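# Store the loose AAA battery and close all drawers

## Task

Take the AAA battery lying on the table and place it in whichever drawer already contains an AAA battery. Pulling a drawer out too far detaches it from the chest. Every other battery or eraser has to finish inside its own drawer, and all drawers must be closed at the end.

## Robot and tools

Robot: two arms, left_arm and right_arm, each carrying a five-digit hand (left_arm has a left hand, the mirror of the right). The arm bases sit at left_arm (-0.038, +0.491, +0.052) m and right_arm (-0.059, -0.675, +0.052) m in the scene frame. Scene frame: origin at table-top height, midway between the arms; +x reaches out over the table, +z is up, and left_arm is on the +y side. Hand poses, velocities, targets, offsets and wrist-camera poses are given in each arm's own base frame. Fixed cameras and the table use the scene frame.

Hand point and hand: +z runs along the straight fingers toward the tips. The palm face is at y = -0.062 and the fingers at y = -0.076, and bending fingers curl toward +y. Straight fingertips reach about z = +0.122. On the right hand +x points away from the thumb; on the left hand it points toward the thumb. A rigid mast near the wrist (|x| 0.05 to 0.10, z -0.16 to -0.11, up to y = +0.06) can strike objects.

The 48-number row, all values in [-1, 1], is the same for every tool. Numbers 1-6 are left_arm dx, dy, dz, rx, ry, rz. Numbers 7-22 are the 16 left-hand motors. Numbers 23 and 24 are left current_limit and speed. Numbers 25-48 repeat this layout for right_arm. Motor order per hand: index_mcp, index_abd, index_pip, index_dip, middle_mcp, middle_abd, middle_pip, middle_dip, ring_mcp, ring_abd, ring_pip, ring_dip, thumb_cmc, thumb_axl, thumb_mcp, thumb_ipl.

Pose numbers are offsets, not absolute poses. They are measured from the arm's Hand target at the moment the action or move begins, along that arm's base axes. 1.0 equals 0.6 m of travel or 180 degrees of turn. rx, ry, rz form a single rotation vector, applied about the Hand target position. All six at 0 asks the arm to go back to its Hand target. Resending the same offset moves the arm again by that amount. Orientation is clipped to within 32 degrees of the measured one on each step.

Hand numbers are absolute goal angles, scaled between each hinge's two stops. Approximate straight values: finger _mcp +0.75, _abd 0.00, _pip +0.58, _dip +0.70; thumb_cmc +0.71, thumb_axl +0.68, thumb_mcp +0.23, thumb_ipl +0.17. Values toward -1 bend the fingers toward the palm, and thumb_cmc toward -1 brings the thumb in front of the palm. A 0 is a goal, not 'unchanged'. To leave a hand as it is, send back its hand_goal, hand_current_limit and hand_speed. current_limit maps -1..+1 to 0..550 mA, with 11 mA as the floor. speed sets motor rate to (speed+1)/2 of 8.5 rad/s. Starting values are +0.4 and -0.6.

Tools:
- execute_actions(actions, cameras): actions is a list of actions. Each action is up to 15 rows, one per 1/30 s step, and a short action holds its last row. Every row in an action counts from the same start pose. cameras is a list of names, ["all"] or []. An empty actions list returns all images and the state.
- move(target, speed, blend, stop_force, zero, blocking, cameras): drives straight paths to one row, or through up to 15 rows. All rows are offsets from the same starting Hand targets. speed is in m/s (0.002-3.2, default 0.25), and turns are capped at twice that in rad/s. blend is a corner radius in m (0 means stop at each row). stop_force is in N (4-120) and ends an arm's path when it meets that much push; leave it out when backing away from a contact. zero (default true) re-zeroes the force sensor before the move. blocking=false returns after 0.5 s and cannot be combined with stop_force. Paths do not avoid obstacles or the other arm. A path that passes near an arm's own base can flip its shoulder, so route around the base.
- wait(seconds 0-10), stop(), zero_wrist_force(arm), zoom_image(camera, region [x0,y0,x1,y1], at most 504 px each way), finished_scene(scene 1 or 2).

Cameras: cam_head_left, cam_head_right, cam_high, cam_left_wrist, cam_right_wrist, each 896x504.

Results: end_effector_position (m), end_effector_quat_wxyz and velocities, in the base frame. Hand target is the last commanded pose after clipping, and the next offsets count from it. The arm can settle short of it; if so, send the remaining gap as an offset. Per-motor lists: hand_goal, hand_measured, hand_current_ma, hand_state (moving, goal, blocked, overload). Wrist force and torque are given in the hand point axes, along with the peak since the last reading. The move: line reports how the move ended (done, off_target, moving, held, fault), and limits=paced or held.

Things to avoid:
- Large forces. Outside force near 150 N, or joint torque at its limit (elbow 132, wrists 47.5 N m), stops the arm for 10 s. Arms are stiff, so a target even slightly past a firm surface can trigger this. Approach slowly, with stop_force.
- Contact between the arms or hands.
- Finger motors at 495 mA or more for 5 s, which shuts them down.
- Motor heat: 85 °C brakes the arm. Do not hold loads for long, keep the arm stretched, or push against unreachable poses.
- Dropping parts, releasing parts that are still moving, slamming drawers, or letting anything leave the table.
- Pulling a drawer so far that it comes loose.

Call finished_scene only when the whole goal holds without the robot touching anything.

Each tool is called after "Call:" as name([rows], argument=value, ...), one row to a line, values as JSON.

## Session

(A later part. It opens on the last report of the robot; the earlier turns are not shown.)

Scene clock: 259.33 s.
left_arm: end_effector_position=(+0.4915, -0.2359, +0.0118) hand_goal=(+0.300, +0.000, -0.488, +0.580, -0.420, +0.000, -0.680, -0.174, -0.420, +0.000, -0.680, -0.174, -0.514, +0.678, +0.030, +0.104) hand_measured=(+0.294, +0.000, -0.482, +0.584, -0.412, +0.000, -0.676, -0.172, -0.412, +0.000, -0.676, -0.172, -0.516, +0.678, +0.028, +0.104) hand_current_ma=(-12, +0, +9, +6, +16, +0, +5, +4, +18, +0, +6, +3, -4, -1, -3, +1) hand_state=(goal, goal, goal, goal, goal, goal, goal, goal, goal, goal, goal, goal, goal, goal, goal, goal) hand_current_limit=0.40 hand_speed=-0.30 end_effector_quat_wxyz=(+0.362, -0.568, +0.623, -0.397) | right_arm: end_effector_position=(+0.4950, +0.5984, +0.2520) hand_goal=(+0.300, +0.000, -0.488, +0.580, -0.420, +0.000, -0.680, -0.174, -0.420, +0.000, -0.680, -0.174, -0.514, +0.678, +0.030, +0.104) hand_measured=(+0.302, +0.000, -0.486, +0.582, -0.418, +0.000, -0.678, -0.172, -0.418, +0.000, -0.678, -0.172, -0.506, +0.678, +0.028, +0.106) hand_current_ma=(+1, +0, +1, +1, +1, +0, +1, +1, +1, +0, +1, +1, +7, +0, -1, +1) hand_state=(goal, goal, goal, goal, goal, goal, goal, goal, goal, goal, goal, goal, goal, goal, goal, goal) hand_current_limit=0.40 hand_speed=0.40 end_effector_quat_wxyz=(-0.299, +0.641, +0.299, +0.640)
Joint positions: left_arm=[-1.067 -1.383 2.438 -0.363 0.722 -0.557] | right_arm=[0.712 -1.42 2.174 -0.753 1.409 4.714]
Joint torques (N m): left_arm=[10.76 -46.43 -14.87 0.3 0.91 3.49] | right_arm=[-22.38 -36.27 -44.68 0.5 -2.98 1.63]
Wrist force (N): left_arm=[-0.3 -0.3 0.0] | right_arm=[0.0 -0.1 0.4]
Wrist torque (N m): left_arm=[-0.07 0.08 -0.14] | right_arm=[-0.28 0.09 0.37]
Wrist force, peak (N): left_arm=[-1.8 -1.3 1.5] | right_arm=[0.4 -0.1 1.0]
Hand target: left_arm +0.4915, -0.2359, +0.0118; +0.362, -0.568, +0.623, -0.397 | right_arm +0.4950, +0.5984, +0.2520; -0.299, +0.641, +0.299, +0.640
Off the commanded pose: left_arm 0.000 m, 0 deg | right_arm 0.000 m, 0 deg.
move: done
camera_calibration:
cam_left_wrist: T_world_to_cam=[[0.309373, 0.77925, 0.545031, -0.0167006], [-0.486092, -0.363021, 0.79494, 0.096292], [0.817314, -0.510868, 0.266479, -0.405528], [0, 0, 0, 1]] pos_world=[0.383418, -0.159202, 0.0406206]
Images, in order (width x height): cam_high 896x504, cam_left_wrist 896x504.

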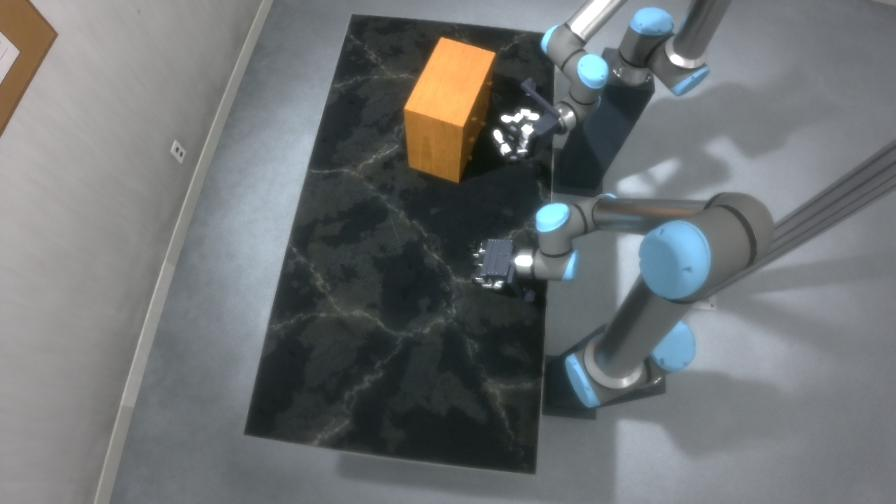

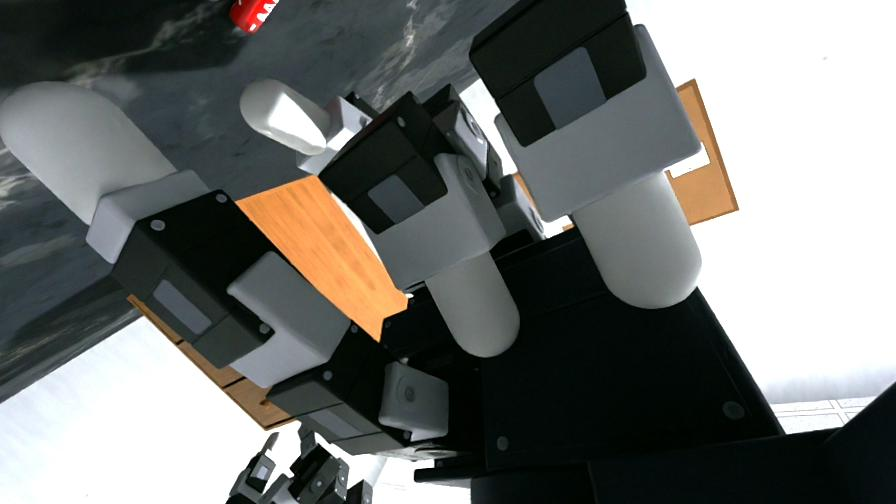

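Call:
move(target=[0,0.065,0,0,0,0,0.300,0,-0.489,0.580,-0.42,0,-0.68,-0.174,-0.42,0,-0.68,-0.174,-0.514,0.678,0.03,0.104,0.4,-0.3,0,0,0,0,0,0,0.300,0,-0.489,0.580,-0.42,0,-0.68,-0.174,-0.42,0,-0.68,-0.174,-0.514,0.678,0.03,0.104,0.4,0.4], cameras=["cam_left_wrist"])

Call:
zoom_image(camera="cam_left_wrist", region=[150, 0, 350, 150])

Scene clock: 278.80 s.
left_arm: end_effector_position=(+0.4915, -0.1968, +0.0118) hand_goal=(+0.300, +0.000, -0.488, +0.580, -0.420, +0.000, -0.680, -0.174, -0.420, +0.000, -0.680, -0.174, -0.514, +0.678, +0.030, +0.104) hand_measured=(+0.294, +0.000, -0.482, +0.584, -0.412, +0.000, -0.676, -0.172, -0.412, +0.000, -0.676, -0.172, -0.516, +0.678, +0.028, +0.104) hand_current_ma=(-12, +0, +9, +6, +16, +0, +5, +4, +18, +0, +6, +3, -4, -1, -3, +1) hand_state=(goal, goal, goal, goal, goal, goal, goal, goal, goal, goal, goal, goal, goal, goal, goal, goal) hand_current_limit=0.40 hand_speed=-0.30 end_effector_quat_wxyz=(+0.362, -0.568, +0.623, -0.397) end_effector_velocity=(+0.000, -0.003, +0.001) end_effector_angular_velocity=(-0.001, -0.002, +0.002) | right_arm: end_effector_position=(+0.4950, +0.5984, +0.2520) hand_goal=(+0.300, +0.000, -0.488, +0.580, -0.420, +0.000, -0.680, -0.174, -0.420, +0.000, -0.680, -0.174, -0.514, +0.678, +0.030, +0.104) hand_measured=(+0.302, +0.000, -0.486, +0.582, -0.418, +0.000, -0.678, -0.172, -0.418, +0.000, -0.678, -0.172, -0.506, +0.678, +0.028, +0.106) hand_current_ma=(+1, +0, +1, +1, +1, +0, +1, +1, +1, +0, +1, +1, +7, +0, -1, +1) hand_state=(goal, goal, goal, goal, goal, goal, goal, goal, goal, goal, goal, goal, goal, goal, goal, goal) hand_current_limit=0.40 hand_speed=0.40 end_effector_quat_wxyz=(-0.299, +0.641, +0.299, +0.640)
Joint positions: left_arm=[-1.003 -1.424 2.483 -0.41 0.773 -0.497] | right_arm=[0.712 -1.42 2.174 -0.753 1.409 4.714]
Joint velocities: left_arm=[-0.007 0.003 -0.004 0.004 -0.008 -0.007] | right_arm=[within noise]
Joint torques (N m): left_arm=[-13.2 -23.86 -27.07 3.5 -4.13 -3.95] | right_arm=[-22.15 -35.51 -44.69 0.58 -3.32 1.51]
Wrist force (N): left_arm=[-0.4 -0.1 -0.4] | right_arm=[0.1 -0.1 0.5]
Wrist torque (N m): left_arm=[-0.03 0.05 -0.21] | right_arm=[-0.30 0.08 0.39]
Wrist force, peak (N): left_arm=[-1.5 -0.5 -0.1] | right_arm=[0.6 0.1 0.9]
Hand target: left_arm +0.4915, -0.1969, +0.0118; +0.362, -0.568, +0.623, -0.397 | right_arm +0.4950, +0.5984, +0.2520; -0.299, +0.641, +0.299, +0.640
Off the commanded pose: left_arm 0.000 m, 0 deg | right_arm 0.000 m, 0 deg.
move: done
camera_calibration:
cam_left_wrist: T_world_to_cam=[[0.309709, 0.779046, 0.54513, -0.047326], [-0.486327, -0.362863, 0.794869, 0.110597], [0.817047, -0.51129, 0.266489, -0.385504], [0, 0, 0, 1]] pos_world=[0.383419, -0.120103, 0.040621]
Images, in order (width x height): cam_left_wrist 896x504.

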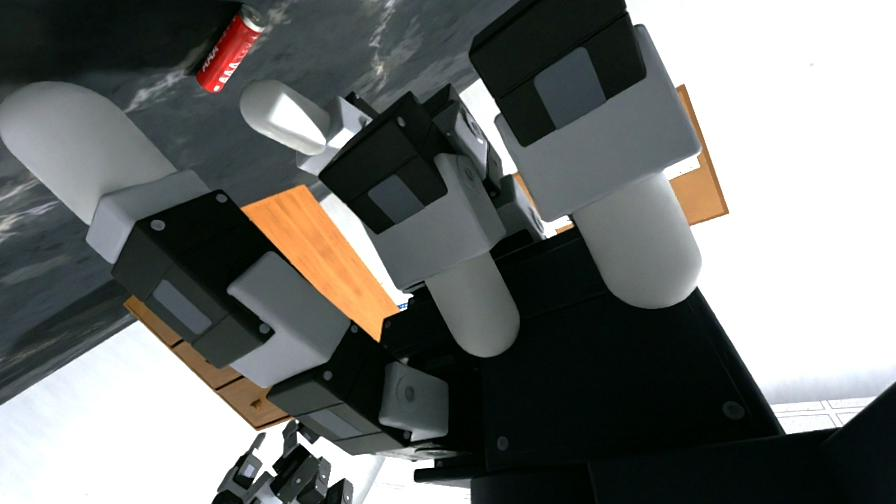

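Scaled by 2.520 from the camera's 896x504 image, which has a finer 1280x720 frame.

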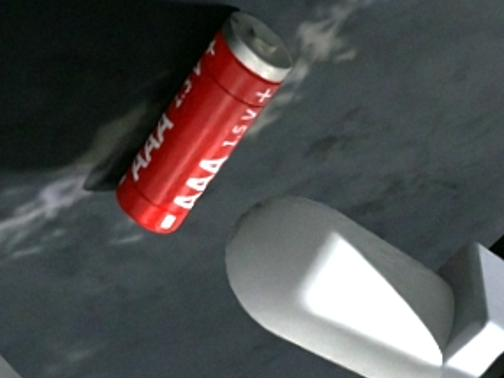

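Call:
move([
  [0.088,-0.0277,0,0,0,0,0.300,0,-0.489,0.580,-0.42,0,-0.68,-0.174,-0.42,0,-0.68,-0.174,-0.514,0.678,0.03,0.104,0.4,-0.3,0,0,0,0,0,0,0.300,0,-0.489,0.580,-0.42,0,-0.68,-0.174,-0.42,0,-0.68,-0.174,-0.514,0.678,0.03,0.104,0.4,0.4],
  [0.088,-0.0277,-0.0448,0,0,0,0.300,0,-0.489,0.580,-0.42,0,-0.68,-0.174,-0.42,0,-0.68,-0.174,-0.514,0.678,0.03,0.104,0.4,-0.3,0,0,0,0,0,0,0.300,0,-0.489,0.580,-0.42,0,-0.68,-0.174,-0.42,0,-0.68,-0.174,-0.514,0.678,0.03,0.104,0.4,0.4],
], speed=[0.15,0.04], cameras=["cam_left_wrist","cam_head_left"])

Call:
zoom_image(camera="cam_left_wrist", region=[0, 0, 450, 250])

Call:
zoom_image(camera="cam_head_left", region=[370, 220, 620, 400])

Scene clock: 297.53 s.
left_arm: end_effector_position=(+0.5442, -0.2134, -0.0152) hand_goal=(+0.300, +0.000, -0.488, +0.580, -0.420, +0.000, -0.680, -0.174, -0.420, +0.000, -0.680, -0.174, -0.514, +0.678, +0.030, +0.104) hand_measured=(+0.294, +0.000, -0.482, +0.584, -0.412, +0.000, -0.676, -0.172, -0.412, +0.000, -0.676, -0.172, -0.516, +0.678, +0.028, +0.104) hand_current_ma=(-12, +0, +9, +6, +16, +0, +5, +4, +18, +0, +6, +3, -4, -1, -3, +1) hand_state=(goal, goal, goal, goal, goal, goal, goal, goal, goal, goal, goal, goal, goal, goal, goal, goal) hand_current_limit=0.40 hand_speed=-0.30 end_effector_quat_wxyz=(+0.362, -0.568, +0.623, -0.397) | right_arm: end_effector_position=(+0.4950, +0.5984, +0.2520) hand_goal=(+0.300, +0.000, -0.488, +0.580, -0.420, +0.000, -0.680, -0.174, -0.420, +0.000, -0.680, -0.174, -0.514, +0.678, +0.030, +0.104) hand_measured=(+0.302, +0.000, -0.486, +0.582, -0.418, +0.000, -0.678, -0.172, -0.418, +0.000, -0.678, -0.172, -0.506, +0.678, +0.028, +0.106) hand_current_ma=(+1, +0, +1, +1, +1, +0, +1, +1, +1, +0, +1, +1, +7, +0, -1, +1) hand_state=(goal, goal, goal, goal, goal, goal, goal, goal, goal, goal, goal, goal, goal, goal, goal, goal) hand_current_limit=0.40 hand_speed=0.40 end_effector_quat_wxyz=(-0.299, +0.641, +0.299, +0.640)
Joint positions: left_arm=[-0.901 -1.304 2.393 -0.496 0.856 -0.416] | right_arm=[0.712 -1.42 2.174 -0.753 1.409 4.714]
Joint torques (N m): left_arm=[7 -51.2 -23.89 3.31 -2.41 -1.72] | right_arm=[-21.2 -35.94 -44.64 0.63 -3.12 1.51]
Wrist force (N): left_arm=[0.0 -0.7 -0.2] | right_arm=[0.5 0.0 0.6]
Wrist torque (N m): left_arm=[-0.06 -0.03 0.00] | right_arm=[-0.29 0.02 0.42]
Wrist force, peak (N): left_arm=[-0.5 -1.4 1.7] | right_arm=[0.6 -0.1 0.8]
Hand target: left_arm +0.5443, -0.2135, -0.0151; +0.362, -0.568, +0.623, -0.397 | right_arm +0.4950, +0.5984, +0.2520; -0.299, +0.641, +0.299, +0.640
Off the commanded pose: left_arm 0.000 m, 0 deg | right_arm 0.000 m, 0 deg.
move: done
camera_calibration:
cam_left_wrist: T_world_to_cam=[[0.309568, 0.779125, 0.545097, -0.0360102], [-0.486127, -0.363001, 0.794928, 0.151527], [0.817219, -0.511071, 0.26638, -0.430005], [0, 0, 0, 1]] pos_world=[0.436218, -0.136702, 0.0137206]
Images, in order (width x height): cam_head_left 896x504, cam_left_wrist 896x504.

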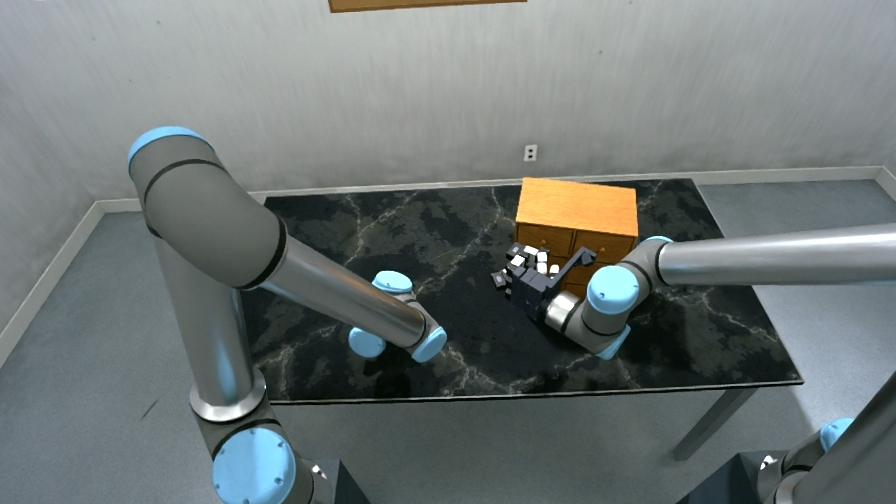

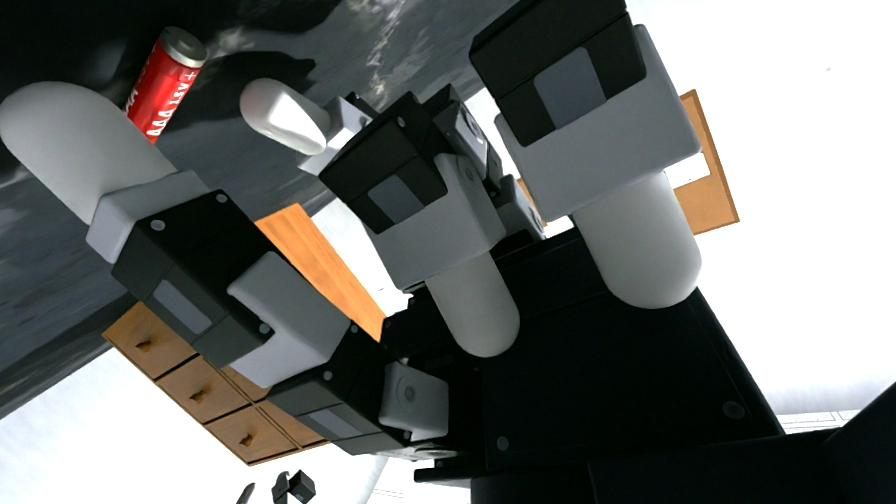

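Scaled by 1.120 from the camera's 896x504 image, which has a finer 1280x720 frame.

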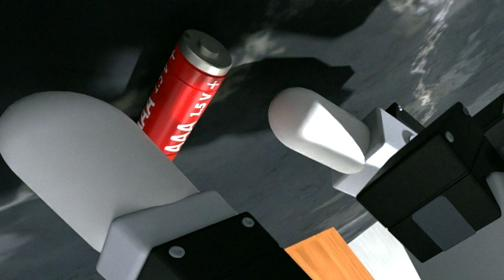

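Scaled by 2.016 from the camera's 896x504 image, which has a finer 1280x720 frame.

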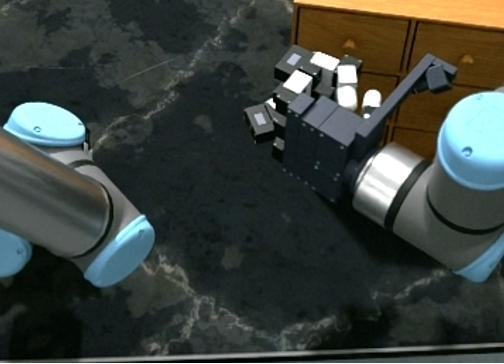

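Call:
move([
  [-0.0017,-0.0017,-0.0123,0,0,0,0.300,0,-0.489,0.580,-0.42,0,-0.68,-0.174,-0.42,0,-0.68,-0.174,-0.514,0.678,0.03,0.104,0.3,-0.5,0,0,0,0,0,0,0.300,0,-0.489,0.580,-0.42,0,-0.68,-0.174,-0.42,0,-0.68,-0.174,-0.514,0.678,0.03,0.104,0.4,0.4],
  [-0.0017,-0.0017,-0.0123,0,0,0,0.120,0,-0.489,0.580,-0.42,0,-0.68,-0.174,-0.42,0,-0.68,-0.174,-0.514,0.678,-0.2,0.09,0.3,-0.5,0,0,0,0,0,0,0.300,0,-0.489,0.580,-0.42,0,-0.68,-0.174,-0.42,0,-0.68,-0.174,-0.514,0.678,0.03,0.104,0.4,0.4],
], speed=[0.015,0.015], cameras=["cam_left_wrist"])

Call:
zoom_image(camera="cam_left_wrist", region=[0, 0, 450, 250])

Scene clock: 309.03 s.
left_arm: end_effector_position=(+0.5432, -0.2145, -0.0225) hand_goal=(+0.120, +0.000, -0.488, +0.580, -0.420, +0.000, -0.680, -0.174, -0.420, +0.000, -0.680, -0.174, -0.514, +0.678, -0.200, +0.090) hand_measured=(+0.138, -0.002, -0.490, +0.576, -0.412, +0.000, -0.676, -0.172, -0.412, +0.000, -0.676, -0.172, -0.514, +0.678, -0.108, +0.110) hand_current_ma=(+45, -3, -3, -5, +16, +0, +5, +4, +18, +0, +6, +3, -1, -1, +358, +69) hand_state=(goal, goal, goal, goal, goal, goal, goal, goal, goal, goal, goal, goal, goal, goal, blocked, goal) hand_current_limit=0.30 hand_speed=-0.50 end_effector_quat_wxyz=(+0.362, -0.568, +0.623, -0.397) | right_arm: end_effector_position=(+0.4950, +0.5984, +0.2520) hand_goal=(+0.300, +0.000, -0.488, +0.580, -0.420, +0.000, -0.680, -0.174, -0.420, +0.000, -0.680, -0.174, -0.514, +0.678, +0.030, +0.104) hand_measured=(+0.302, +0.000, -0.486, +0.582, -0.418, +0.000, -0.678, -0.172, -0.418, +0.000, -0.678, -0.172, -0.506, +0.678, +0.028, +0.106) hand_current_ma=(+1, +0, +1, +1, +1, +0, +1, +1, +1, +0, +1, +1, +7, +0, -1, +1) hand_state=(goal, goal, goal, goal, goal, goal, goal, goal, goal, goal, goal, goal, goal, goal, goal, goal) hand_current_limit=0.40 hand_speed=0.40 end_effector_quat_wxyz=(-0.299, +0.641, +0.299, +0.640)
Joint positions: left_arm=[-0.905 -1.289 2.396 -0.513 0.852 -0.419] | right_arm=[0.712 -1.42 2.174 -0.753 1.409 4.714]
Joint torques (N m): left_arm=[9.48 -52.39 -15.23 2.81 1.28 1.35] | right_arm=[-21.53 -36.19 -44.71 0.55 -3.17 1.37]
Wrist force (N): left_arm=[0.0 -3.6 -2.2] | right_arm=[0.0 -0.2 0.3]
Wrist torque (N m): left_arm=[-0.22 0.03 -0.05] | right_arm=[-0.28 0.09 0.38]
Wrist force, peak (N): left_arm=[-1.3 -5.9 -0.2] | right_arm=[0.3 0.3 1.0]
Hand target: left_arm +0.5433, -0.2145, -0.0225; +0.362, -0.568, +0.623, -0.397 | right_arm +0.4950, +0.5984, +0.2520; -0.299, +0.641, +0.299, +0.640
Off the commanded pose: left_arm 0.000 m, 0 deg | right_arm 0.000 m, 0 deg.
move: done
camera_calibration:
cam_left_wrist: T_world_to_cam=[[0.309547, 0.77917, 0.545046, -0.0308485], [-0.486177, -0.362925, 0.794932, 0.156477], [0.817198, -0.511057, 0.266472, -0.427795], [0, 0, 0, 1]] pos_world=[0.435218, -0.137802, 0.00642062]
Images, in order (width x height): cam_left_wrist 896x504.

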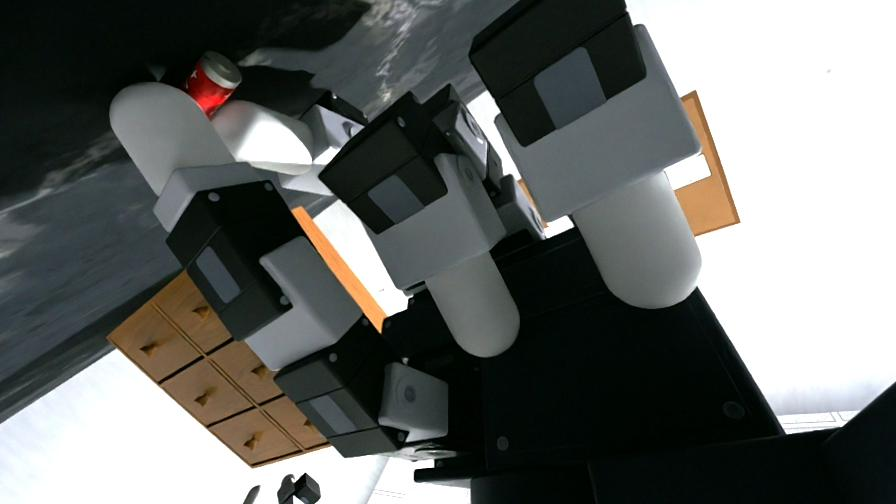

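Scaled by 1.120 from the camera's 896x504 image, which has a finer 1280x720 frame.

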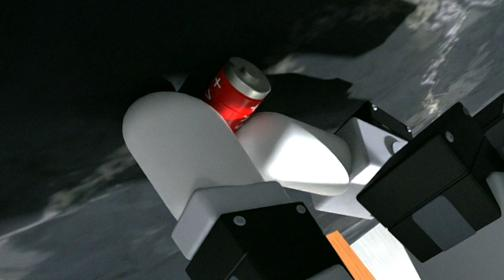

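Call:
move(target=[0,0,0.15,0,0,0,0.105,0,-0.489,0.580,-0.42,0,-0.68,-0.174,-0.42,0,-0.68,-0.174,-0.514,0.678,-0.2,0.09,0.3,-0.5,0,0,0,0,0,0,0.300,0,-0.489,0.580,-0.42,0,-0.68,-0.174,-0.42,0,-0.68,-0.174,-0.514,0.678,0.03,0.104,0.4,0.4], speed=0.06, cameras=["cam_left_wrist"])

Call:
zoom_image(camera="cam_left_wrist", region=[0, 0, 450, 250])

Scene clock: 321.17 s.
left_arm: end_effector_position=(+0.5433, -0.2146, +0.0676) hand_goal=(+0.106, +0.000, -0.488, +0.580, -0.420, +0.000, -0.680, -0.174, -0.420, +0.000, -0.680, -0.174, -0.514, +0.678, -0.200, +0.090) hand_measured=(+0.132, -0.002, -0.480, +0.582, -0.412, +0.000, -0.676, -0.172, -0.412, +0.000, -0.676, -0.172, -0.514, +0.678, -0.132, +0.110) hand_current_ma=(+72, -3, +18, +4, +16, +0, +5, +4, +18, +0, +6, +3, -1, -1, +312, +67) hand_state=(blocked, goal, goal, goal, goal, goal, goal, goal, goal, goal, goal, goal, goal, goal, blocked, goal) hand_current_limit=0.30 hand_speed=-0.50 end_effector_quat_wxyz=(+0.362, -0.568, +0.623, -0.397) end_effector_velocity=(+0.000, +0.000, -0.002) end_effector_angular_velocity=(+0.000, +0.000, +0.000) | right_arm: end_effector_position=(+0.4950, +0.5984, +0.2520) hand_goal=(+0.300, +0.000, -0.488, +0.580, -0.420, +0.000, -0.680, -0.174, -0.420, +0.000, -0.680, -0.174, -0.514, +0.678, +0.030, +0.104) hand_measured=(+0.302, +0.000, -0.486, +0.582, -0.418, +0.000, -0.678, -0.172, -0.418, +0.000, -0.678, -0.172, -0.506, +0.678, +0.028, +0.106) hand_current_ma=(+1, +0, +1, +1, +1, +0, +1, +1, +1, +0, +1, +1, +7, +0, -1, +1) hand_state=(goal, goal, goal, goal, goal, goal, goal, goal, goal, goal, goal, goal, goal, goal, goal, goal) hand_current_limit=0.40 hand_speed=0.40 end_effector_quat_wxyz=(-0.299, +0.641, +0.299, +0.640)
Joint positions: left_arm=[-0.905 -1.467 2.351 -0.29 0.852 -0.419] | right_arm=[0.712 -1.42 2.174 -0.753 1.409 4.714]
Joint velocities: left_arm=[0 0.004 0.002 -0.005 0 0] | right_arm=[within noise]
Joint torques (N m): left_arm=[-0.65 -26.84 -19.25 -0.18 -0.54 -0.56] | right_arm=[-21.86 -35.82 -44.35 0.54 -3.04 1.38]
Wrist force (N): left_arm=[-0.2 -0.1 0.1] | right_arm=[0.1 0.2 0.5]
Wrist torque (N m): left_arm=[0.00 -0.01 -0.06] | right_arm=[-0.25 0.06 0.39]
Wrist force, peak (N): left_arm=[0.1 -3.9 -2.7] | right_arm=[0.8 -0.3 0.4]
Hand target: left_arm +0.5433, -0.2145, +0.0675; +0.362, -0.568, +0.623, -0.397 | right_arm +0.4950, +0.5984, +0.2520; -0.299, +0.641, +0.299, +0.640
Off the commanded pose: left_arm 0.000 m, 0 deg | right_arm 0.000 m, 0 deg.
move: done
camera_calibration:
cam_left_wrist: T_world_to_cam=[[0.309469, 0.779199, 0.545048, -0.0798726], [-0.486356, -0.362841, 0.794861, 0.0849621], [0.817121, -0.511072, 0.26668, -0.451926], [0, 0, 0, 1]] pos_world=[0.435318, -0.137902, 0.0965212]
Images, in order (width x height): cam_left_wrist 896x504.

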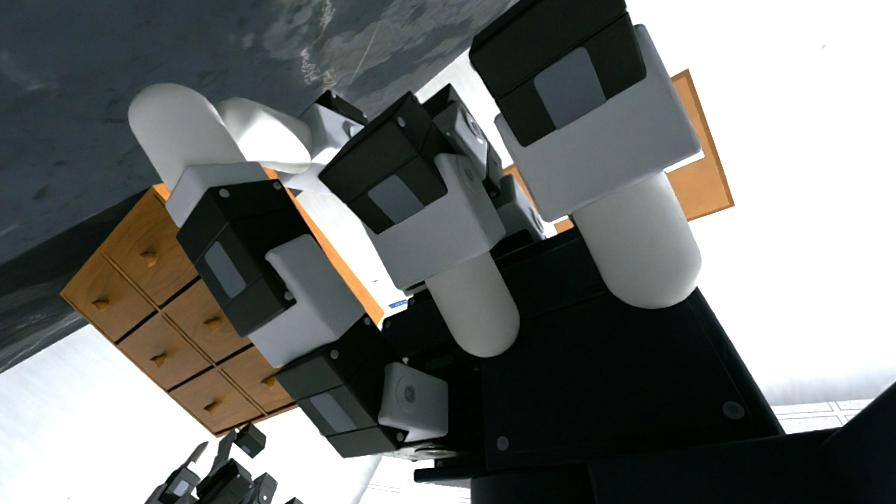

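Scaled by 1.120 from the camera's 896x504 image, which has a finer 1280x720 frame.

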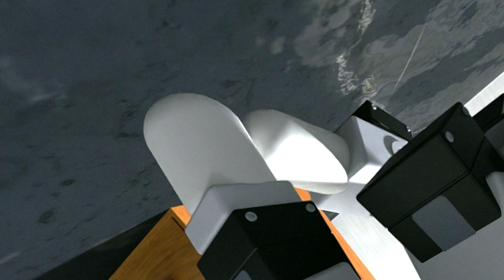

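Call:
move(target=[-0.0863,0.0295,-0.0928,0,0,0,0.300,0,-0.489,0.580,-0.42,0,-0.68,-0.174,-0.42,0,-0.68,-0.174,-0.514,0.678,0.03,0.104,0.3,-0.3,0,0,0,0,0,0,0.300,0,-0.489,0.580,-0.42,0,-0.68,-0.174,-0.42,0,-0.68,-0.174,-0.514,0.678,0.03,0.104,0.4,0.4], cameras=["cam_left_wrist"])

Call:
zoom_image(camera="cam_left_wrist", region=[150, 0, 350, 150])

Scene clock: 331.67 s.
left_arm: end_effector_position=(+0.4915, -0.1969, +0.0119) hand_goal=(+0.300, +0.000, -0.488, +0.580, -0.420, +0.000, -0.680, -0.174, -0.420, +0.000, -0.680, -0.174, -0.514, +0.678, +0.030, +0.104) hand_measured=(+0.294, -0.002, -0.482, +0.582, -0.412, +0.000, -0.676, -0.172, -0.412, +0.000, -0.676, -0.172, -0.514, +0.678, +0.028, +0.106) hand_current_ma=(-12, -3, +11, +3, +16, +0, +5, +4, +18, +0, +6, +3, -1, -1, -4, +4) hand_state=(goal, goal, goal, goal, goal, goal, goal, goal, goal, goal, goal, goal, goal, goal, goal, goal) hand_current_limit=0.30 hand_speed=-0.30 end_effector_quat_wxyz=(+0.362, -0.568, +0.623, -0.397) | right_arm: end_effector_position=(+0.4950, +0.5984, +0.2520) hand_goal=(+0.300, +0.000, -0.488, +0.580, -0.420, +0.000, -0.680, -0.174, -0.420, +0.000, -0.680, -0.174, -0.514, +0.678, +0.030, +0.104) hand_measured=(+0.302, +0.000, -0.486, +0.582, -0.418, +0.000, -0.678, -0.172, -0.418, +0.000, -0.678, -0.172, -0.506, +0.678, +0.028, +0.106) hand_current_ma=(+1, +0, +1, +1, +1, +0, +1, +1, +1, +0, +1, +1, +7, +0, -1, +1) hand_state=(goal, goal, goal, goal, goal, goal, goal, goal, goal, goal, goal, goal, goal, goal, goal, goal) hand_current_limit=0.40 hand_speed=0.40 end_effector_quat_wxyz=(-0.299, +0.641, +0.299, +0.640)
Joint positions: left_arm=[-1.003 -1.424 2.483 -0.41 0.773 -0.497] | right_arm=[0.712 -1.42 2.174 -0.753 1.409 4.714]
Joint torques (N m): left_arm=[-9.08 -33.87 -14.75 0.54 0.34 3.03] | right_arm=[-21.49 -35.85 -44.3 0.58 -2.9 1.52]
Wrist force (N): left_arm=[0.1 -0.3 -0.2] | right_arm=[0.2 -0.1 0.4]
Wrist torque (N m): left_arm=[-0.07 -0.01 -0.23] | right_arm=[-0.29 0.07 0.39]
Wrist force, peak (N): left_arm=[0.2 -2.5 0.6] | right_arm=[0.6 0.2 0.6]
Hand target: left_arm +0.4915, -0.1968, +0.0119; +0.362, -0.568, +0.623, -0.397 | right_arm +0.4950, +0.5984, +0.2520; -0.299, +0.641, +0.299, +0.640
Off the commanded pose: left_arm 0.000 m, 0 deg | right_arm 0.000 m, 0 deg.
move: done
camera_calibration:
cam_left_wrist: T_world_to_cam=[[0.30944, 0.779238, 0.545009, -0.0472574], [-0.486212, -0.362901, 0.794922, 0.1104], [0.817218, -0.51097, 0.266579, -0.385719], [0, 0, 0, 1]] pos_world=[0.383518, -0.120202, 0.0408207]
Images, in order (width x height): cam_left_wrist 896x504.

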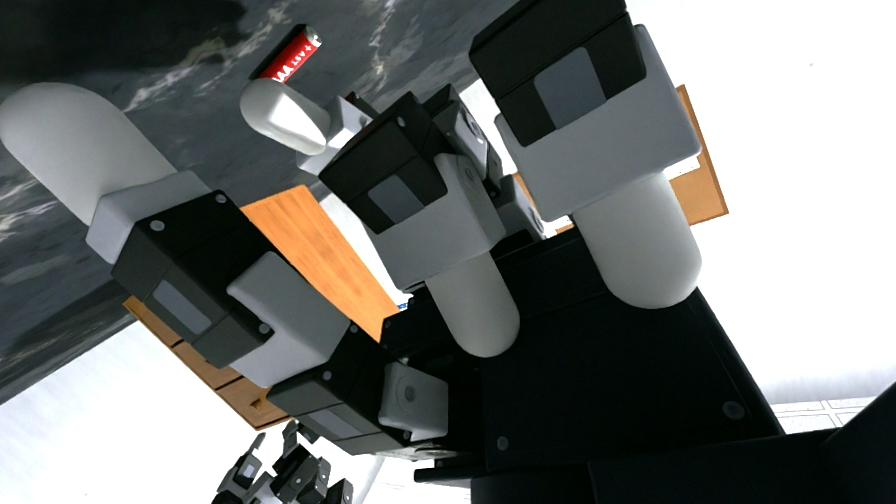

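Scaled by 2.520 from the camera's 896x504 image, which has a finer 1280x720 frame.

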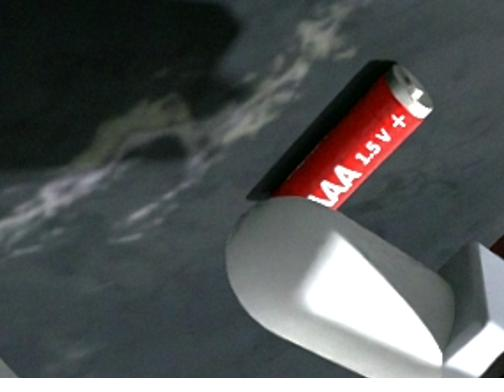

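Call:
move(target=[0.08,0.005,0,0,0,0,0.300,0,-0.489,0.580,-0.42,0,-0.68,-0.174,-0.42,0,-0.68,-0.174,-0.514,0.678,0.03,0.104,0.3,-0.3,0,0,0,0,0,0,0.300,0,-0.489,0.580,-0.42,0,-0.68,-0.174,-0.42,0,-0.68,-0.174,-0.514,0.678,0.03,0.104,0.4,0.4], cameras=["cam_left_wrist"])

Call:
zoom_image(camera="cam_left_wrist", region=[150, 0, 350, 150])

Scene clock: 346.87 s.
left_arm: end_effector_position=(+0.5395, -0.1938, +0.0118) hand_goal=(+0.300, +0.000, -0.488, +0.580, -0.420, +0.000, -0.680, -0.174, -0.420, +0.000, -0.680, -0.174, -0.514, +0.678, +0.030, +0.104) hand_measured=(+0.294, -0.002, -0.482, +0.582, -0.412, +0.000, -0.676, -0.172, -0.412, +0.000, -0.676, -0.172, -0.514, +0.678, +0.028, +0.106) hand_current_ma=(-12, -3, +10, +3, +16, +0, +5, +4, +18, +0, +6, +3, -1, -1, -4, +4) hand_state=(goal, goal, goal, goal, goal, goal, goal, goal, goal, goal, goal, goal, goal, goal, goal, goal) hand_current_limit=0.30 hand_speed=-0.30 end_effector_quat_wxyz=(+0.362, -0.568, +0.623, -0.397) | right_arm: end_effector_position=(+0.4950, +0.5984, +0.2520) hand_goal=(+0.300, +0.000, -0.488, +0.580, -0.420, +0.000, -0.680, -0.174, -0.420, +0.000, -0.680, -0.174, -0.514, +0.678, +0.030, +0.104) hand_measured=(+0.302, +0.000, -0.486, +0.582, -0.418, +0.000, -0.678, -0.172, -0.418, +0.000, -0.678, -0.172, -0.506, +0.678, +0.028, +0.106) hand_current_ma=(+1, +0, +1, +1, +1, +0, +1, +1, +1, +0, +1, +1, +7, +0, -1, +1) hand_state=(goal, goal, goal, goal, goal, goal, goal, goal, goal, goal, goal, goal, goal, goal, goal, goal) hand_current_limit=0.40 hand_speed=0.40 end_effector_quat_wxyz=(-0.299, +0.641, +0.299, +0.640)
Joint positions: left_arm=[-0.877 -1.381 2.409 -0.446 0.876 -0.398] | right_arm=[0.712 -1.42 2.174 -0.753 1.409 4.714]
Joint torques (N m): left_arm=[5.88 -45.02 -18.74 3.17 -2.6 -3.68] | right_arm=[-20.43 -35.98 -45 0.25 -3.01 1.44]
Wrist force (N): left_arm=[-0.3 -0.5 0.1] | right_arm=[0.1 0.3 0.4]
Wrist torque (N m): left_arm=[-0.08 0.02 -0.07] | right_arm=[-0.23 0.08 0.39]
Wrist force, peak (N): left_arm=[-0.7 -0.9 1.5] | right_arm=[0.7 0.3 0.5]
Hand target: left_arm +0.5395, -0.1938, +0.0119; +0.362, -0.568, +0.623, -0.397 | right_arm +0.4950, +0.5984, +0.2520; -0.299, +0.641, +0.299, +0.640
Off the commanded pose: left_arm 0.000 m, 0 deg | right_arm 0.000 m, 0 deg.
move: done
camera_calibration:
cam_left_wrist: T_world_to_cam=[[0.309535, 0.779126, 0.545116, -0.0644211], [-0.486242, -0.362959, 0.794877, 0.134866], [0.817164, -0.5111, 0.266496, -0.423293], [0, 0, 0, 1]] pos_world=[0.431418, -0.117202, 0.040721]
Images, in order (width x height): cam_left_wrist 896x504.

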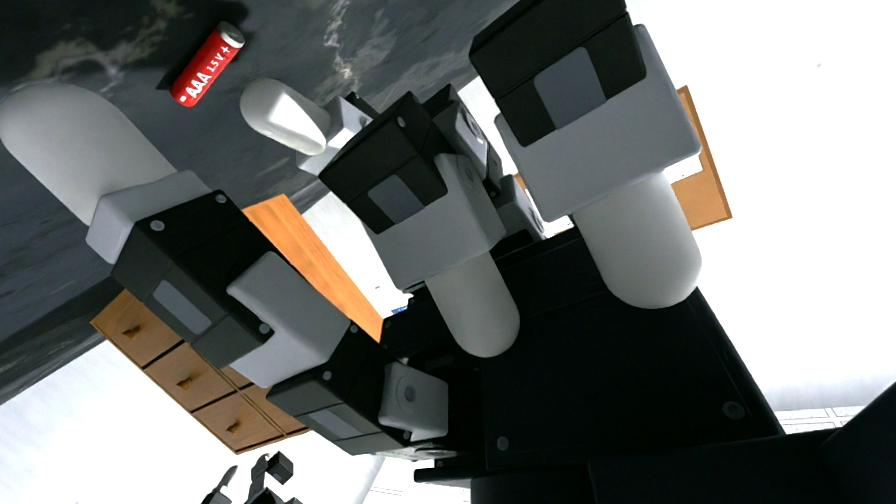

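Scaled by 2.520 from the camera's 896x504 image, which has a finer 1280x720 frame.

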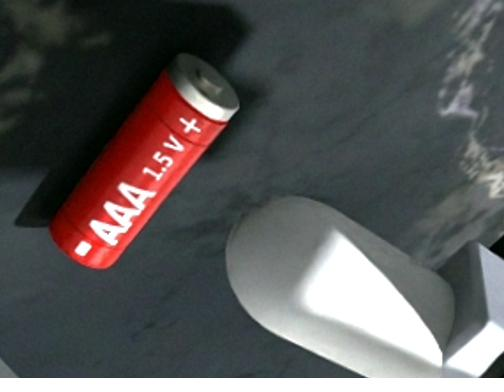

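Call:
move([
  [0.0752,-0.0507,0,0,0,-0.0278,0.300,0,-0.489,0.580,-0.42,0,-0.68,-0.174,-0.42,0,-0.68,-0.174,-0.514,0.678,0.03,0.104,0.3,-0.3,0,0,0,0,0,0,0.300,0,-0.489,0.580,-0.42,0,-0.68,-0.174,-0.42,0,-0.68,-0.174,-0.514,0.678,0.03,0.104,0.4,0.4],
  [0.0752,-0.0507,-0.045,0,0,-0.0278,0.300,0,-0.489,0.580,-0.42,0,-0.68,-0.174,-0.42,0,-0.68,-0.174,-0.514,0.678,0.03,0.104,0.3,-0.3,0,0,0,0,0,0,0.300,0,-0.489,0.580,-0.42,0,-0.68,-0.174,-0.42,0,-0.68,-0.174,-0.514,0.678,0.03,0.104,0.4,0.4],
], speed=[0.15,0.04], cameras=["cam_left_wrist"])

Call:
zoom_image(camera="cam_left_wrist", region=[50, 0, 300, 150])

Scene clock: 372.40 s.
left_arm: end_effector_position=(+0.5845, -0.2242, -0.0152) hand_goal=(+0.300, +0.000, -0.488, +0.580, -0.420, +0.000, -0.680, -0.174, -0.420, +0.000, -0.680, -0.174, -0.514, +0.678, +0.030, +0.104) hand_measured=(+0.294, -0.002, -0.482, +0.582, -0.412, +0.000, -0.676, -0.172, -0.412, +0.000, -0.676, -0.172, -0.514, +0.678, +0.028, +0.106) hand_current_ma=(-12, -3, +10, +3, +16, +0, +5, +4, +18, +0, +6, +3, -1, -1, -4, +4) hand_state=(goal, goal, goal, goal, goal, goal, goal, goal, goal, goal, goal, goal, goal, goal, goal, goal) hand_current_limit=0.30 hand_speed=-0.30 end_effector_quat_wxyz=(+0.344, -0.540, +0.647, -0.413) | right_arm: end_effector_position=(+0.4950, +0.5984, +0.2520) hand_goal=(+0.300, +0.000, -0.488, +0.580, -0.420, +0.000, -0.680, -0.174, -0.420, +0.000, -0.680, -0.174, -0.514, +0.678, +0.030, +0.104) hand_measured=(+0.302, +0.000, -0.486, +0.582, -0.418, +0.000, -0.678, -0.172, -0.418, +0.000, -0.678, -0.172, -0.506, +0.678, +0.028, +0.106) hand_current_ma=(+1, +0, +1, +1, +1, +0, +1, +1, +1, +0, +1, +1, +7, +0, -1, +1) hand_state=(goal, goal, goal, goal, goal, goal, goal, goal, goal, goal, goal, goal, goal, goal, goal, goal) hand_current_limit=0.40 hand_speed=0.40 end_effector_quat_wxyz=(-0.299, +0.641, +0.299, +0.640)
Joint positions: left_arm=[-0.804 -1.275 2.329 -0.533 1.012 -0.295] | right_arm=[0.712 -1.42 2.174 -0.753 1.409 4.714]
Joint torques (N m): left_arm=[-11.33 -53.25 -25.72 2.72 1.71 -1.88] | right_arm=[-21.82 -37.69 -44.74 0.19 -2.88 1.46]
Wrist force (N): left_arm=[0.2 -0.9 -0.4] | right_arm=[0.6 0.2 0.3]
Wrist torque (N m): left_arm=[-0.06 0.00 -0.05] | right_arm=[-0.24 0.02 0.43]
Wrist force, peak (N): left_arm=[-0.3 -1.1 -1.2] | right_arm=[0.7 0.1 0.6]
Hand target: left_arm +0.5846, -0.2243, -0.0151; +0.344, -0.540, +0.647, -0.413 | right_arm +0.4950, +0.5984, +0.2520; -0.299, +0.641, +0.299, +0.640
Off the commanded pose: left_arm 0.000 m, 0 deg | right_arm 0.000 m, 0 deg.
move: done
camera_calibration:
cam_left_wrist: T_world_to_cam=[[0.376344, 0.74914, 0.545119, -0.0858044], [-0.51596, -0.319223, 0.79491, 0.194535], [0.769513, -0.580419, 0.266388, -0.456044], [0, 0, 0, 1]] pos_world=[0.483596, -0.138318, 0.0136207]
Images, in order (width x height): cam_left_wrist 896x504.

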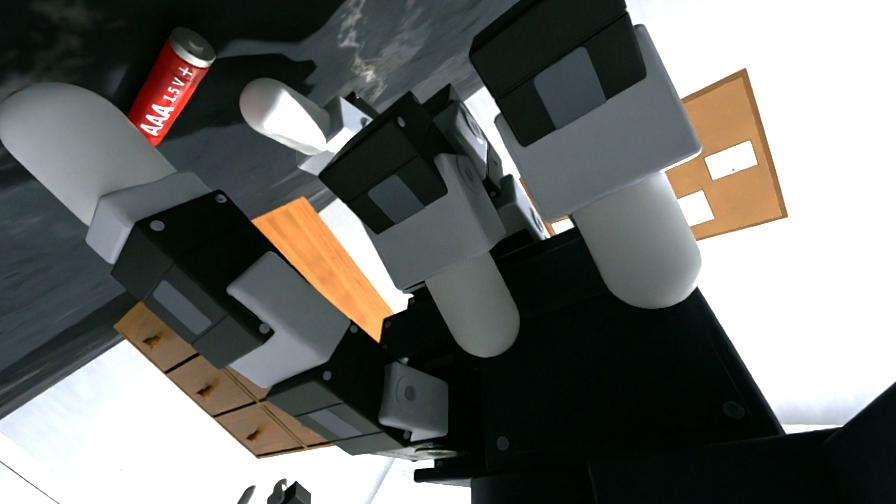

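Scaled by 2.016 from the camera's 896x504 image, which has a finer 1280x720 frame.

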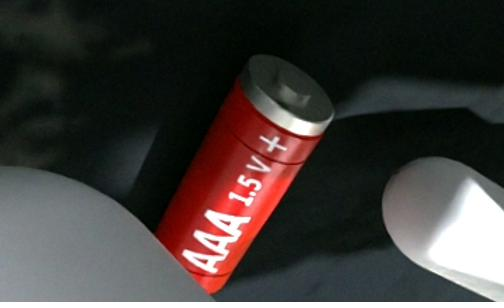

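Call:
move([
  [0,0,-0.0132,0,0,0,0.300,0,-0.489,0.580,-0.42,0,-0.68,-0.174,-0.42,0,-0.68,-0.174,-0.514,0.678,0.03,0.104,0.3,-0.5,0,0,0,0,0,0,0.300,0,-0.489,0.580,-0.42,0,-0.68,-0.174,-0.42,0,-0.68,-0.174,-0.514,0.678,0.03,0.104,0.4,0.4],
  [0,0,-0.0132,0,0,0,0.120,0,-0.489,0.580,-0.42,0,-0.68,-0.174,-0.42,0,-0.68,-0.174,-0.514,0.678,-0.2,0.09,0.3,-0.5,0,0,0,0,0,0,0.300,0,-0.489,0.580,-0.42,0,-0.68,-0.174,-0.42,0,-0.68,-0.174,-0.514,0.678,0.03,0.104,0.4,0.4],
], speed=[0.015,0.015], cameras=["cam_left_wrist"])

Call:
zoom_image(camera="cam_left_wrist", region=[50, 0, 350, 200])

Scene clock: 382.33 s.
left_arm: end_effector_position=(+0.5846, -0.2242, -0.0231) hand_goal=(+0.120, +0.000, -0.488, +0.580, -0.420, +0.000, -0.680, -0.174, -0.420, +0.000, -0.680, -0.174, -0.514, +0.678, -0.200, +0.090) hand_measured=(+0.120, -0.002, -0.488, +0.578, -0.412, +0.000, -0.676, -0.172, -0.412, +0.000, -0.676, -0.172, -0.514, +0.678, +0.020, +0.108) hand_current_ma=(+1, -4, -1, -4, +16, +0, +5, +4, +18, +0, +6, +3, +0, -1, +357, +59) hand_state=(goal, goal, goal, goal, goal, goal, goal, goal, goal, goal, goal, goal, goal, goal, blocked, goal) hand_current_limit=0.30 hand_speed=-0.50 end_effector_quat_wxyz=(+0.344, -0.540, +0.647, -0.413) | right_arm: end_effector_position=(+0.4950, +0.5984, +0.2520) hand_goal=(+0.300, +0.000, -0.488, +0.580, -0.420, +0.000, -0.680, -0.174, -0.420, +0.000, -0.680, -0.174, -0.514, +0.678, +0.030, +0.104) hand_measured=(+0.302, +0.000, -0.486, +0.582, -0.418, +0.000, -0.678, -0.172, -0.418, +0.000, -0.678, -0.172, -0.506, +0.678, +0.028, +0.106) hand_current_ma=(+1, +0, +1, +1, +1, +0, +1, +1, +1, +0, +1, +1, +7, +0, -1, +1) hand_state=(goal, goal, goal, goal, goal, goal, goal, goal, goal, goal, goal, goal, goal, goal, goal, goal) hand_current_limit=0.40 hand_speed=0.40 end_effector_quat_wxyz=(-0.299, +0.641, +0.299, +0.640)
Joint positions: left_arm=[-0.804 -1.259 2.331 -0.551 1.012 -0.295] | right_arm=[0.712 -1.42 2.174 -0.753 1.409 4.714]
Joint torques (N m): left_arm=[-8.49 -56.11 -17.62 1.48 1.55 1.52] | right_arm=[-20.63 -36.06 -44.96 0.21 -2.96 1.55]
Wrist force (N): left_arm=[-0.8 -10.8 -7.4] | right_arm=[0.2 0.0 0.5]
Wrist torque (N m): left_arm=[-0.97 0.23 -0.30] | right_arm=[-0.28 0.05 0.40]
Wrist force, peak (N): left_arm=[-1.4 -15.7 -4.4] | right_arm=[0.6 -0.1 0.7]
Hand target: left_arm +0.5846, -0.2243, -0.0231; +0.344, -0.540, +0.647, -0.413 | right_arm +0.4950, +0.5984, +0.2520; -0.299, +0.641, +0.299, +0.640
Off the commanded pose: left_arm 0.000 m, 0 deg | right_arm 0.000 m, 0 deg.
move: done
camera_calibration:
cam_left_wrist: T_world_to_cam=[[0.376344, 0.74914, 0.545119, -0.0815152], [-0.51596, -0.319223, 0.79491, 0.200755], [0.769513, -0.580419, 0.266388, -0.454102], [0, 0, 0, 1]] pos_world=[0.483696, -0.138418, 0.00582073]
Images, in order (width x height): cam_left_wrist 896x504.

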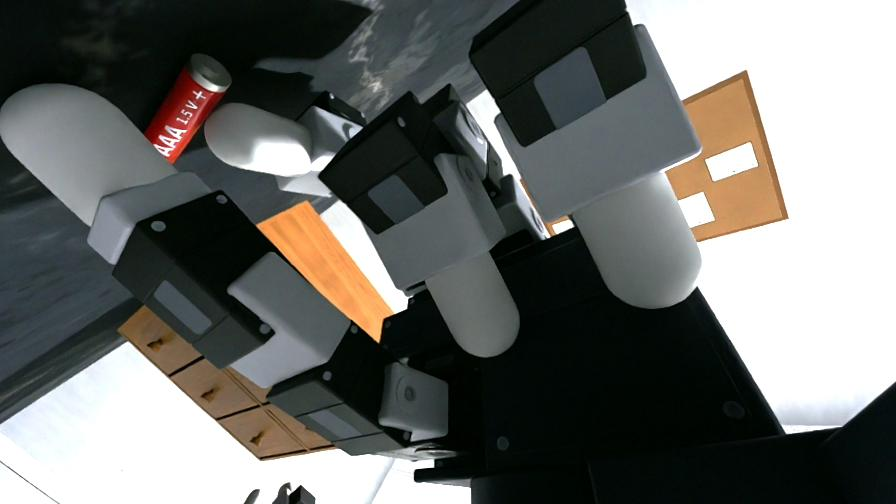

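Scaled by 1.680 from the camera's 896x504 image, which has a finer 1280x720 frame.

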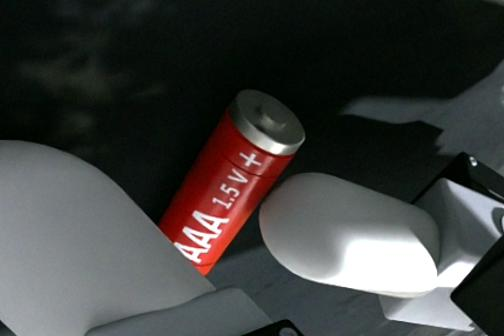

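Call:
move([
  [0,0,0.0033,0,0,0,0.150,0,-0.489,0.580,-0.42,0,-0.68,-0.174,-0.42,0,-0.68,-0.174,-0.514,0.678,0.03,0.09,0.3,-0.5,0,0,0,0,0,0,0.300,0,-0.489,0.580,-0.42,0,-0.68,-0.174,-0.42,0,-0.68,-0.174,-0.514,0.678,0.03,0.104,0.4,0.4],
  [0,0,0.0027,0,0,0,0.130,0,-0.489,0.580,-0.42,0,-0.68,-0.174,-0.42,0,-0.68,-0.174,-0.514,0.678,-0.2,0.09,0.3,-0.5,0,0,0,0,0,0,0.300,0,-0.489,0.580,-0.42,0,-0.68,-0.174,-0.42,0,-0.68,-0.174,-0.514,0.678,0.03,0.104,0.4,0.4],
], speed=[0.015,0.015], cameras=["cam_left_wrist"])

Call:
zoom_image(camera="cam_left_wrist", region=[50, 0, 350, 200])

Scene clock: 397.70 s.
left_arm: end_effector_position=(+0.5846, -0.2243, -0.0214) hand_goal=(+0.130, +0.000, -0.488, +0.580, -0.420, +0.000, -0.680, -0.174, -0.420, +0.000, -0.680, -0.174, -0.514, +0.678, -0.200, +0.090) hand_measured=(+0.142, -0.002, -0.494, +0.576, -0.412, +0.000, -0.676, -0.172, -0.412, +0.000, -0.676, -0.172, -0.514, +0.678, -0.124, +0.110) hand_current_ma=(+30, -3, -10, -7, +16, +0, +5, +4, +18, +0, +6, +3, +0, -1, +357, +68) hand_state=(goal, goal, goal, goal, goal, goal, goal, goal, goal, goal, goal, goal, goal, goal, blocked, goal) hand_current_limit=0.30 hand_speed=-0.50 end_effector_quat_wxyz=(+0.344, -0.540, +0.647, -0.413) | right_arm: end_effector_position=(+0.4950, +0.5984, +0.2520) hand_goal=(+0.300, +0.000, -0.488, +0.580, -0.420, +0.000, -0.680, -0.174, -0.420, +0.000, -0.680, -0.174, -0.514, +0.678, +0.030, +0.104) hand_measured=(+0.302, +0.000, -0.486, +0.582, -0.418, +0.000, -0.678, -0.172, -0.418, +0.000, -0.678, -0.172, -0.506, +0.678, +0.028, +0.106) hand_current_ma=(+1, +0, +1, +1, +1, +0, +1, +1, +1, +0, +1, +1, +7, +0, -1, +1) hand_state=(goal, goal, goal, goal, goal, goal, goal, goal, goal, goal, goal, goal, goal, goal, goal, goal) hand_current_limit=0.40 hand_speed=0.40 end_effector_quat_wxyz=(-0.299, +0.641, +0.299, +0.640)
Joint positions: left_arm=[-0.804 -1.262 2.331 -0.548 1.012 -0.295] | right_arm=[0.712 -1.42 2.174 -0.753 1.409 4.714]
Joint torques (N m): left_arm=[-0.93 -39.79 -11.77 -0.18 1.38 1.1] | right_arm=[-21.9 -36.3 -45.32 -0.07 -2.98 1.53]
Wrist force (N): left_arm=[0.1 -4.6 -3.4] | right_arm=[0.2 0.0 0.2]
Wrist torque (N m): left_arm=[-0.25 0.06 -0.16] | right_arm=[-0.25 0.07 0.40]
Wrist force, peak (N): left_arm=[-0.7 -11.0 -7.5] | right_arm=[0.6 -0.2 0.7]
Hand target: left_arm +0.5846, -0.2243, -0.0214; +0.344, -0.540, +0.647, -0.413 | right_arm +0.4950, +0.5984, +0.2520; -0.299, +0.641, +0.299, +0.640
Off the commanded pose: left_arm 0.000 m, 0 deg | right_arm 0.000 m, 0 deg.
move: done
camera_calibration:
cam_left_wrist: T_world_to_cam=[[0.37628, 0.749215, 0.545059, -0.0823455], [-0.516066, -0.319102, 0.794889, 0.199551], [0.769473, -0.580388, 0.266573, -0.454505], [0, 0, 0, 1]] pos_world=[0.483696, -0.138418, 0.00742094]
Images, in order (width x height): cam_left_wrist 896x504.

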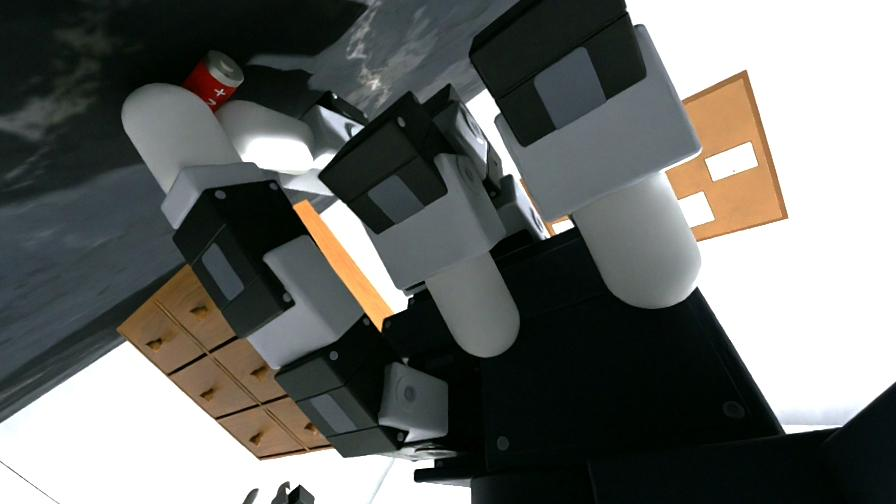

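Scaled by 1.680 from the camera's 896x504 image, which has a finer 1280x720 frame.

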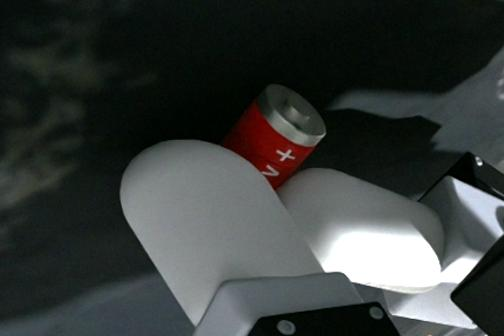

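Call:
move([
  [0,0,0,0,0,0,0.220,0,-0.489,0.580,-0.42,0,-0.68,-0.174,-0.42,0,-0.68,-0.174,-0.514,0.678,0.03,0.135,0.3,-0.5,0,0,0,0,0,0,0.300,0,-0.489,0.580,-0.42,0,-0.68,-0.174,-0.42,0,-0.68,-0.174,-0.514,0.678,0.03,0.104,0.4,0.4],
  [0,0,0.01,0,0,0,0.150,0,-0.387,0.580,-0.42,0,-0.68,-0.174,-0.42,0,-0.68,-0.174,-0.514,0.678,0.03,0.135,0.3,-0.5,0,0,0,0,0,0,0.300,0,-0.489,0.580,-0.42,0,-0.68,-0.174,-0.42,0,-0.68,-0.174,-0.514,0.678,0.03,0.104,0.4,0.4],
], speed=[0.02,0.02], cameras=["cam_left_wrist"])

Call:
zoom_image(camera="cam_left_wrist", region=[50, 0, 350, 200])

Scene clock: 450.93 s.
left_arm: end_effector_position=(+0.5846, -0.2243, -0.0154) hand_goal=(+0.150, +0.000, -0.386, +0.580, -0.420, +0.000, -0.680, -0.174, -0.420, +0.000, -0.680, -0.174, -0.514, +0.678, +0.030, +0.136) hand_measured=(+0.150, -0.002, -0.388, +0.578, -0.412, +0.000, -0.676, -0.172, -0.412, +0.000, -0.676, -0.172, -0.514, +0.678, +0.028, +0.134) hand_current_ma=(+0, -3, -3, -4, +16, +0, +5, +4, +18, +0, +6, +3, +0, -1, -5, -2) hand_state=(goal, goal, goal, goal, goal, goal, goal, goal, goal, goal, goal, goal, goal, goal, goal, goal) hand_current_limit=0.30 hand_speed=-0.50 end_effector_quat_wxyz=(+0.344, -0.540, +0.647, -0.413) | right_arm: end_effector_position=(+0.4950, +0.5984, +0.2520) hand_goal=(+0.300, +0.000, -0.488, +0.580, -0.420, +0.000, -0.680, -0.174, -0.420, +0.000, -0.680, -0.174, -0.514, +0.678, +0.030, +0.104) hand_measured=(+0.302, +0.000, -0.486, +0.582, -0.418, +0.000, -0.678, -0.172, -0.418, +0.000, -0.678, -0.172, -0.506, +0.678, +0.028, +0.106) hand_current_ma=(+1, +0, +1, +1, +1, +0, +1, +1, +1, +0, +1, +1, +7, +0, -1, +1) hand_state=(goal, goal, goal, goal, goal, goal, goal, goal, goal, goal, goal, goal, goal, goal, goal, goal) hand_current_limit=0.40 hand_speed=0.40 end_effector_quat_wxyz=(-0.299, +0.641, +0.299, +0.640)
Joint positions: left_arm=[-0.804 -1.274 2.329 -0.534 1.012 -0.295] | right_arm=[0.712 -1.42 2.174 -0.753 1.409 4.714]
Joint torques (N m): left_arm=[6.09 -38.79 -20.68 -1.16 1.38 0.66] | right_arm=[-20.49 -36.71 -44.66 0.09 -2.72 1.49]
Wrist force (N): left_arm=[0.1 -1.0 -0.4] | right_arm=[0.3 -0.1 0.4]
Wrist torque (N m): left_arm=[-0.06 0.01 -0.07] | right_arm=[-0.29 0.05 0.40]
Wrist force, peak (N): left_arm=[0.1 -4.8 -3.3] | right_arm=[0.8 0.4 0.3]
Hand target: left_arm +0.5846, -0.2243, -0.0154; +0.344, -0.540, +0.647, -0.413 | right_arm +0.4950, +0.5984, +0.2520; -0.299, +0.641, +0.299, +0.640
Off the commanded pose: left_arm 0.000 m, 0 deg | right_arm 0.000 m, 0 deg.
move: done
camera_calibration:
cam_left_wrist: T_world_to_cam=[[0.37628, 0.749215, 0.545059, -0.0856158], [-0.516066, -0.319102, 0.794889, 0.194782], [0.769473, -0.580388, 0.266573, -0.456105], [0, 0, 0, 1]] pos_world=[0.483696, -0.138418, 0.0134209]
Images, in order (width x height): cam_left_wrist 896x504.

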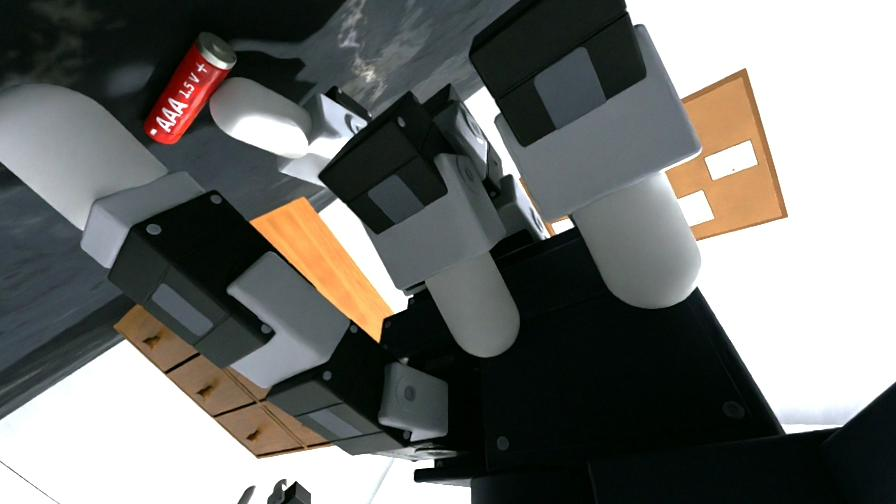

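Scaled by 1.680 from the camera's 896x504 image, which has a finer 1280x720 frame.

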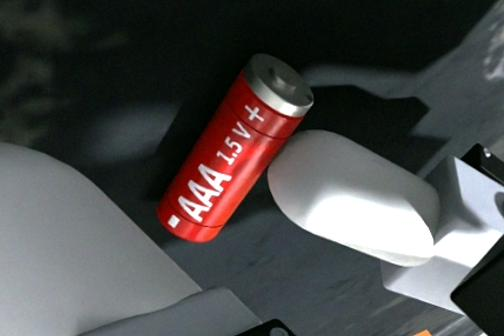

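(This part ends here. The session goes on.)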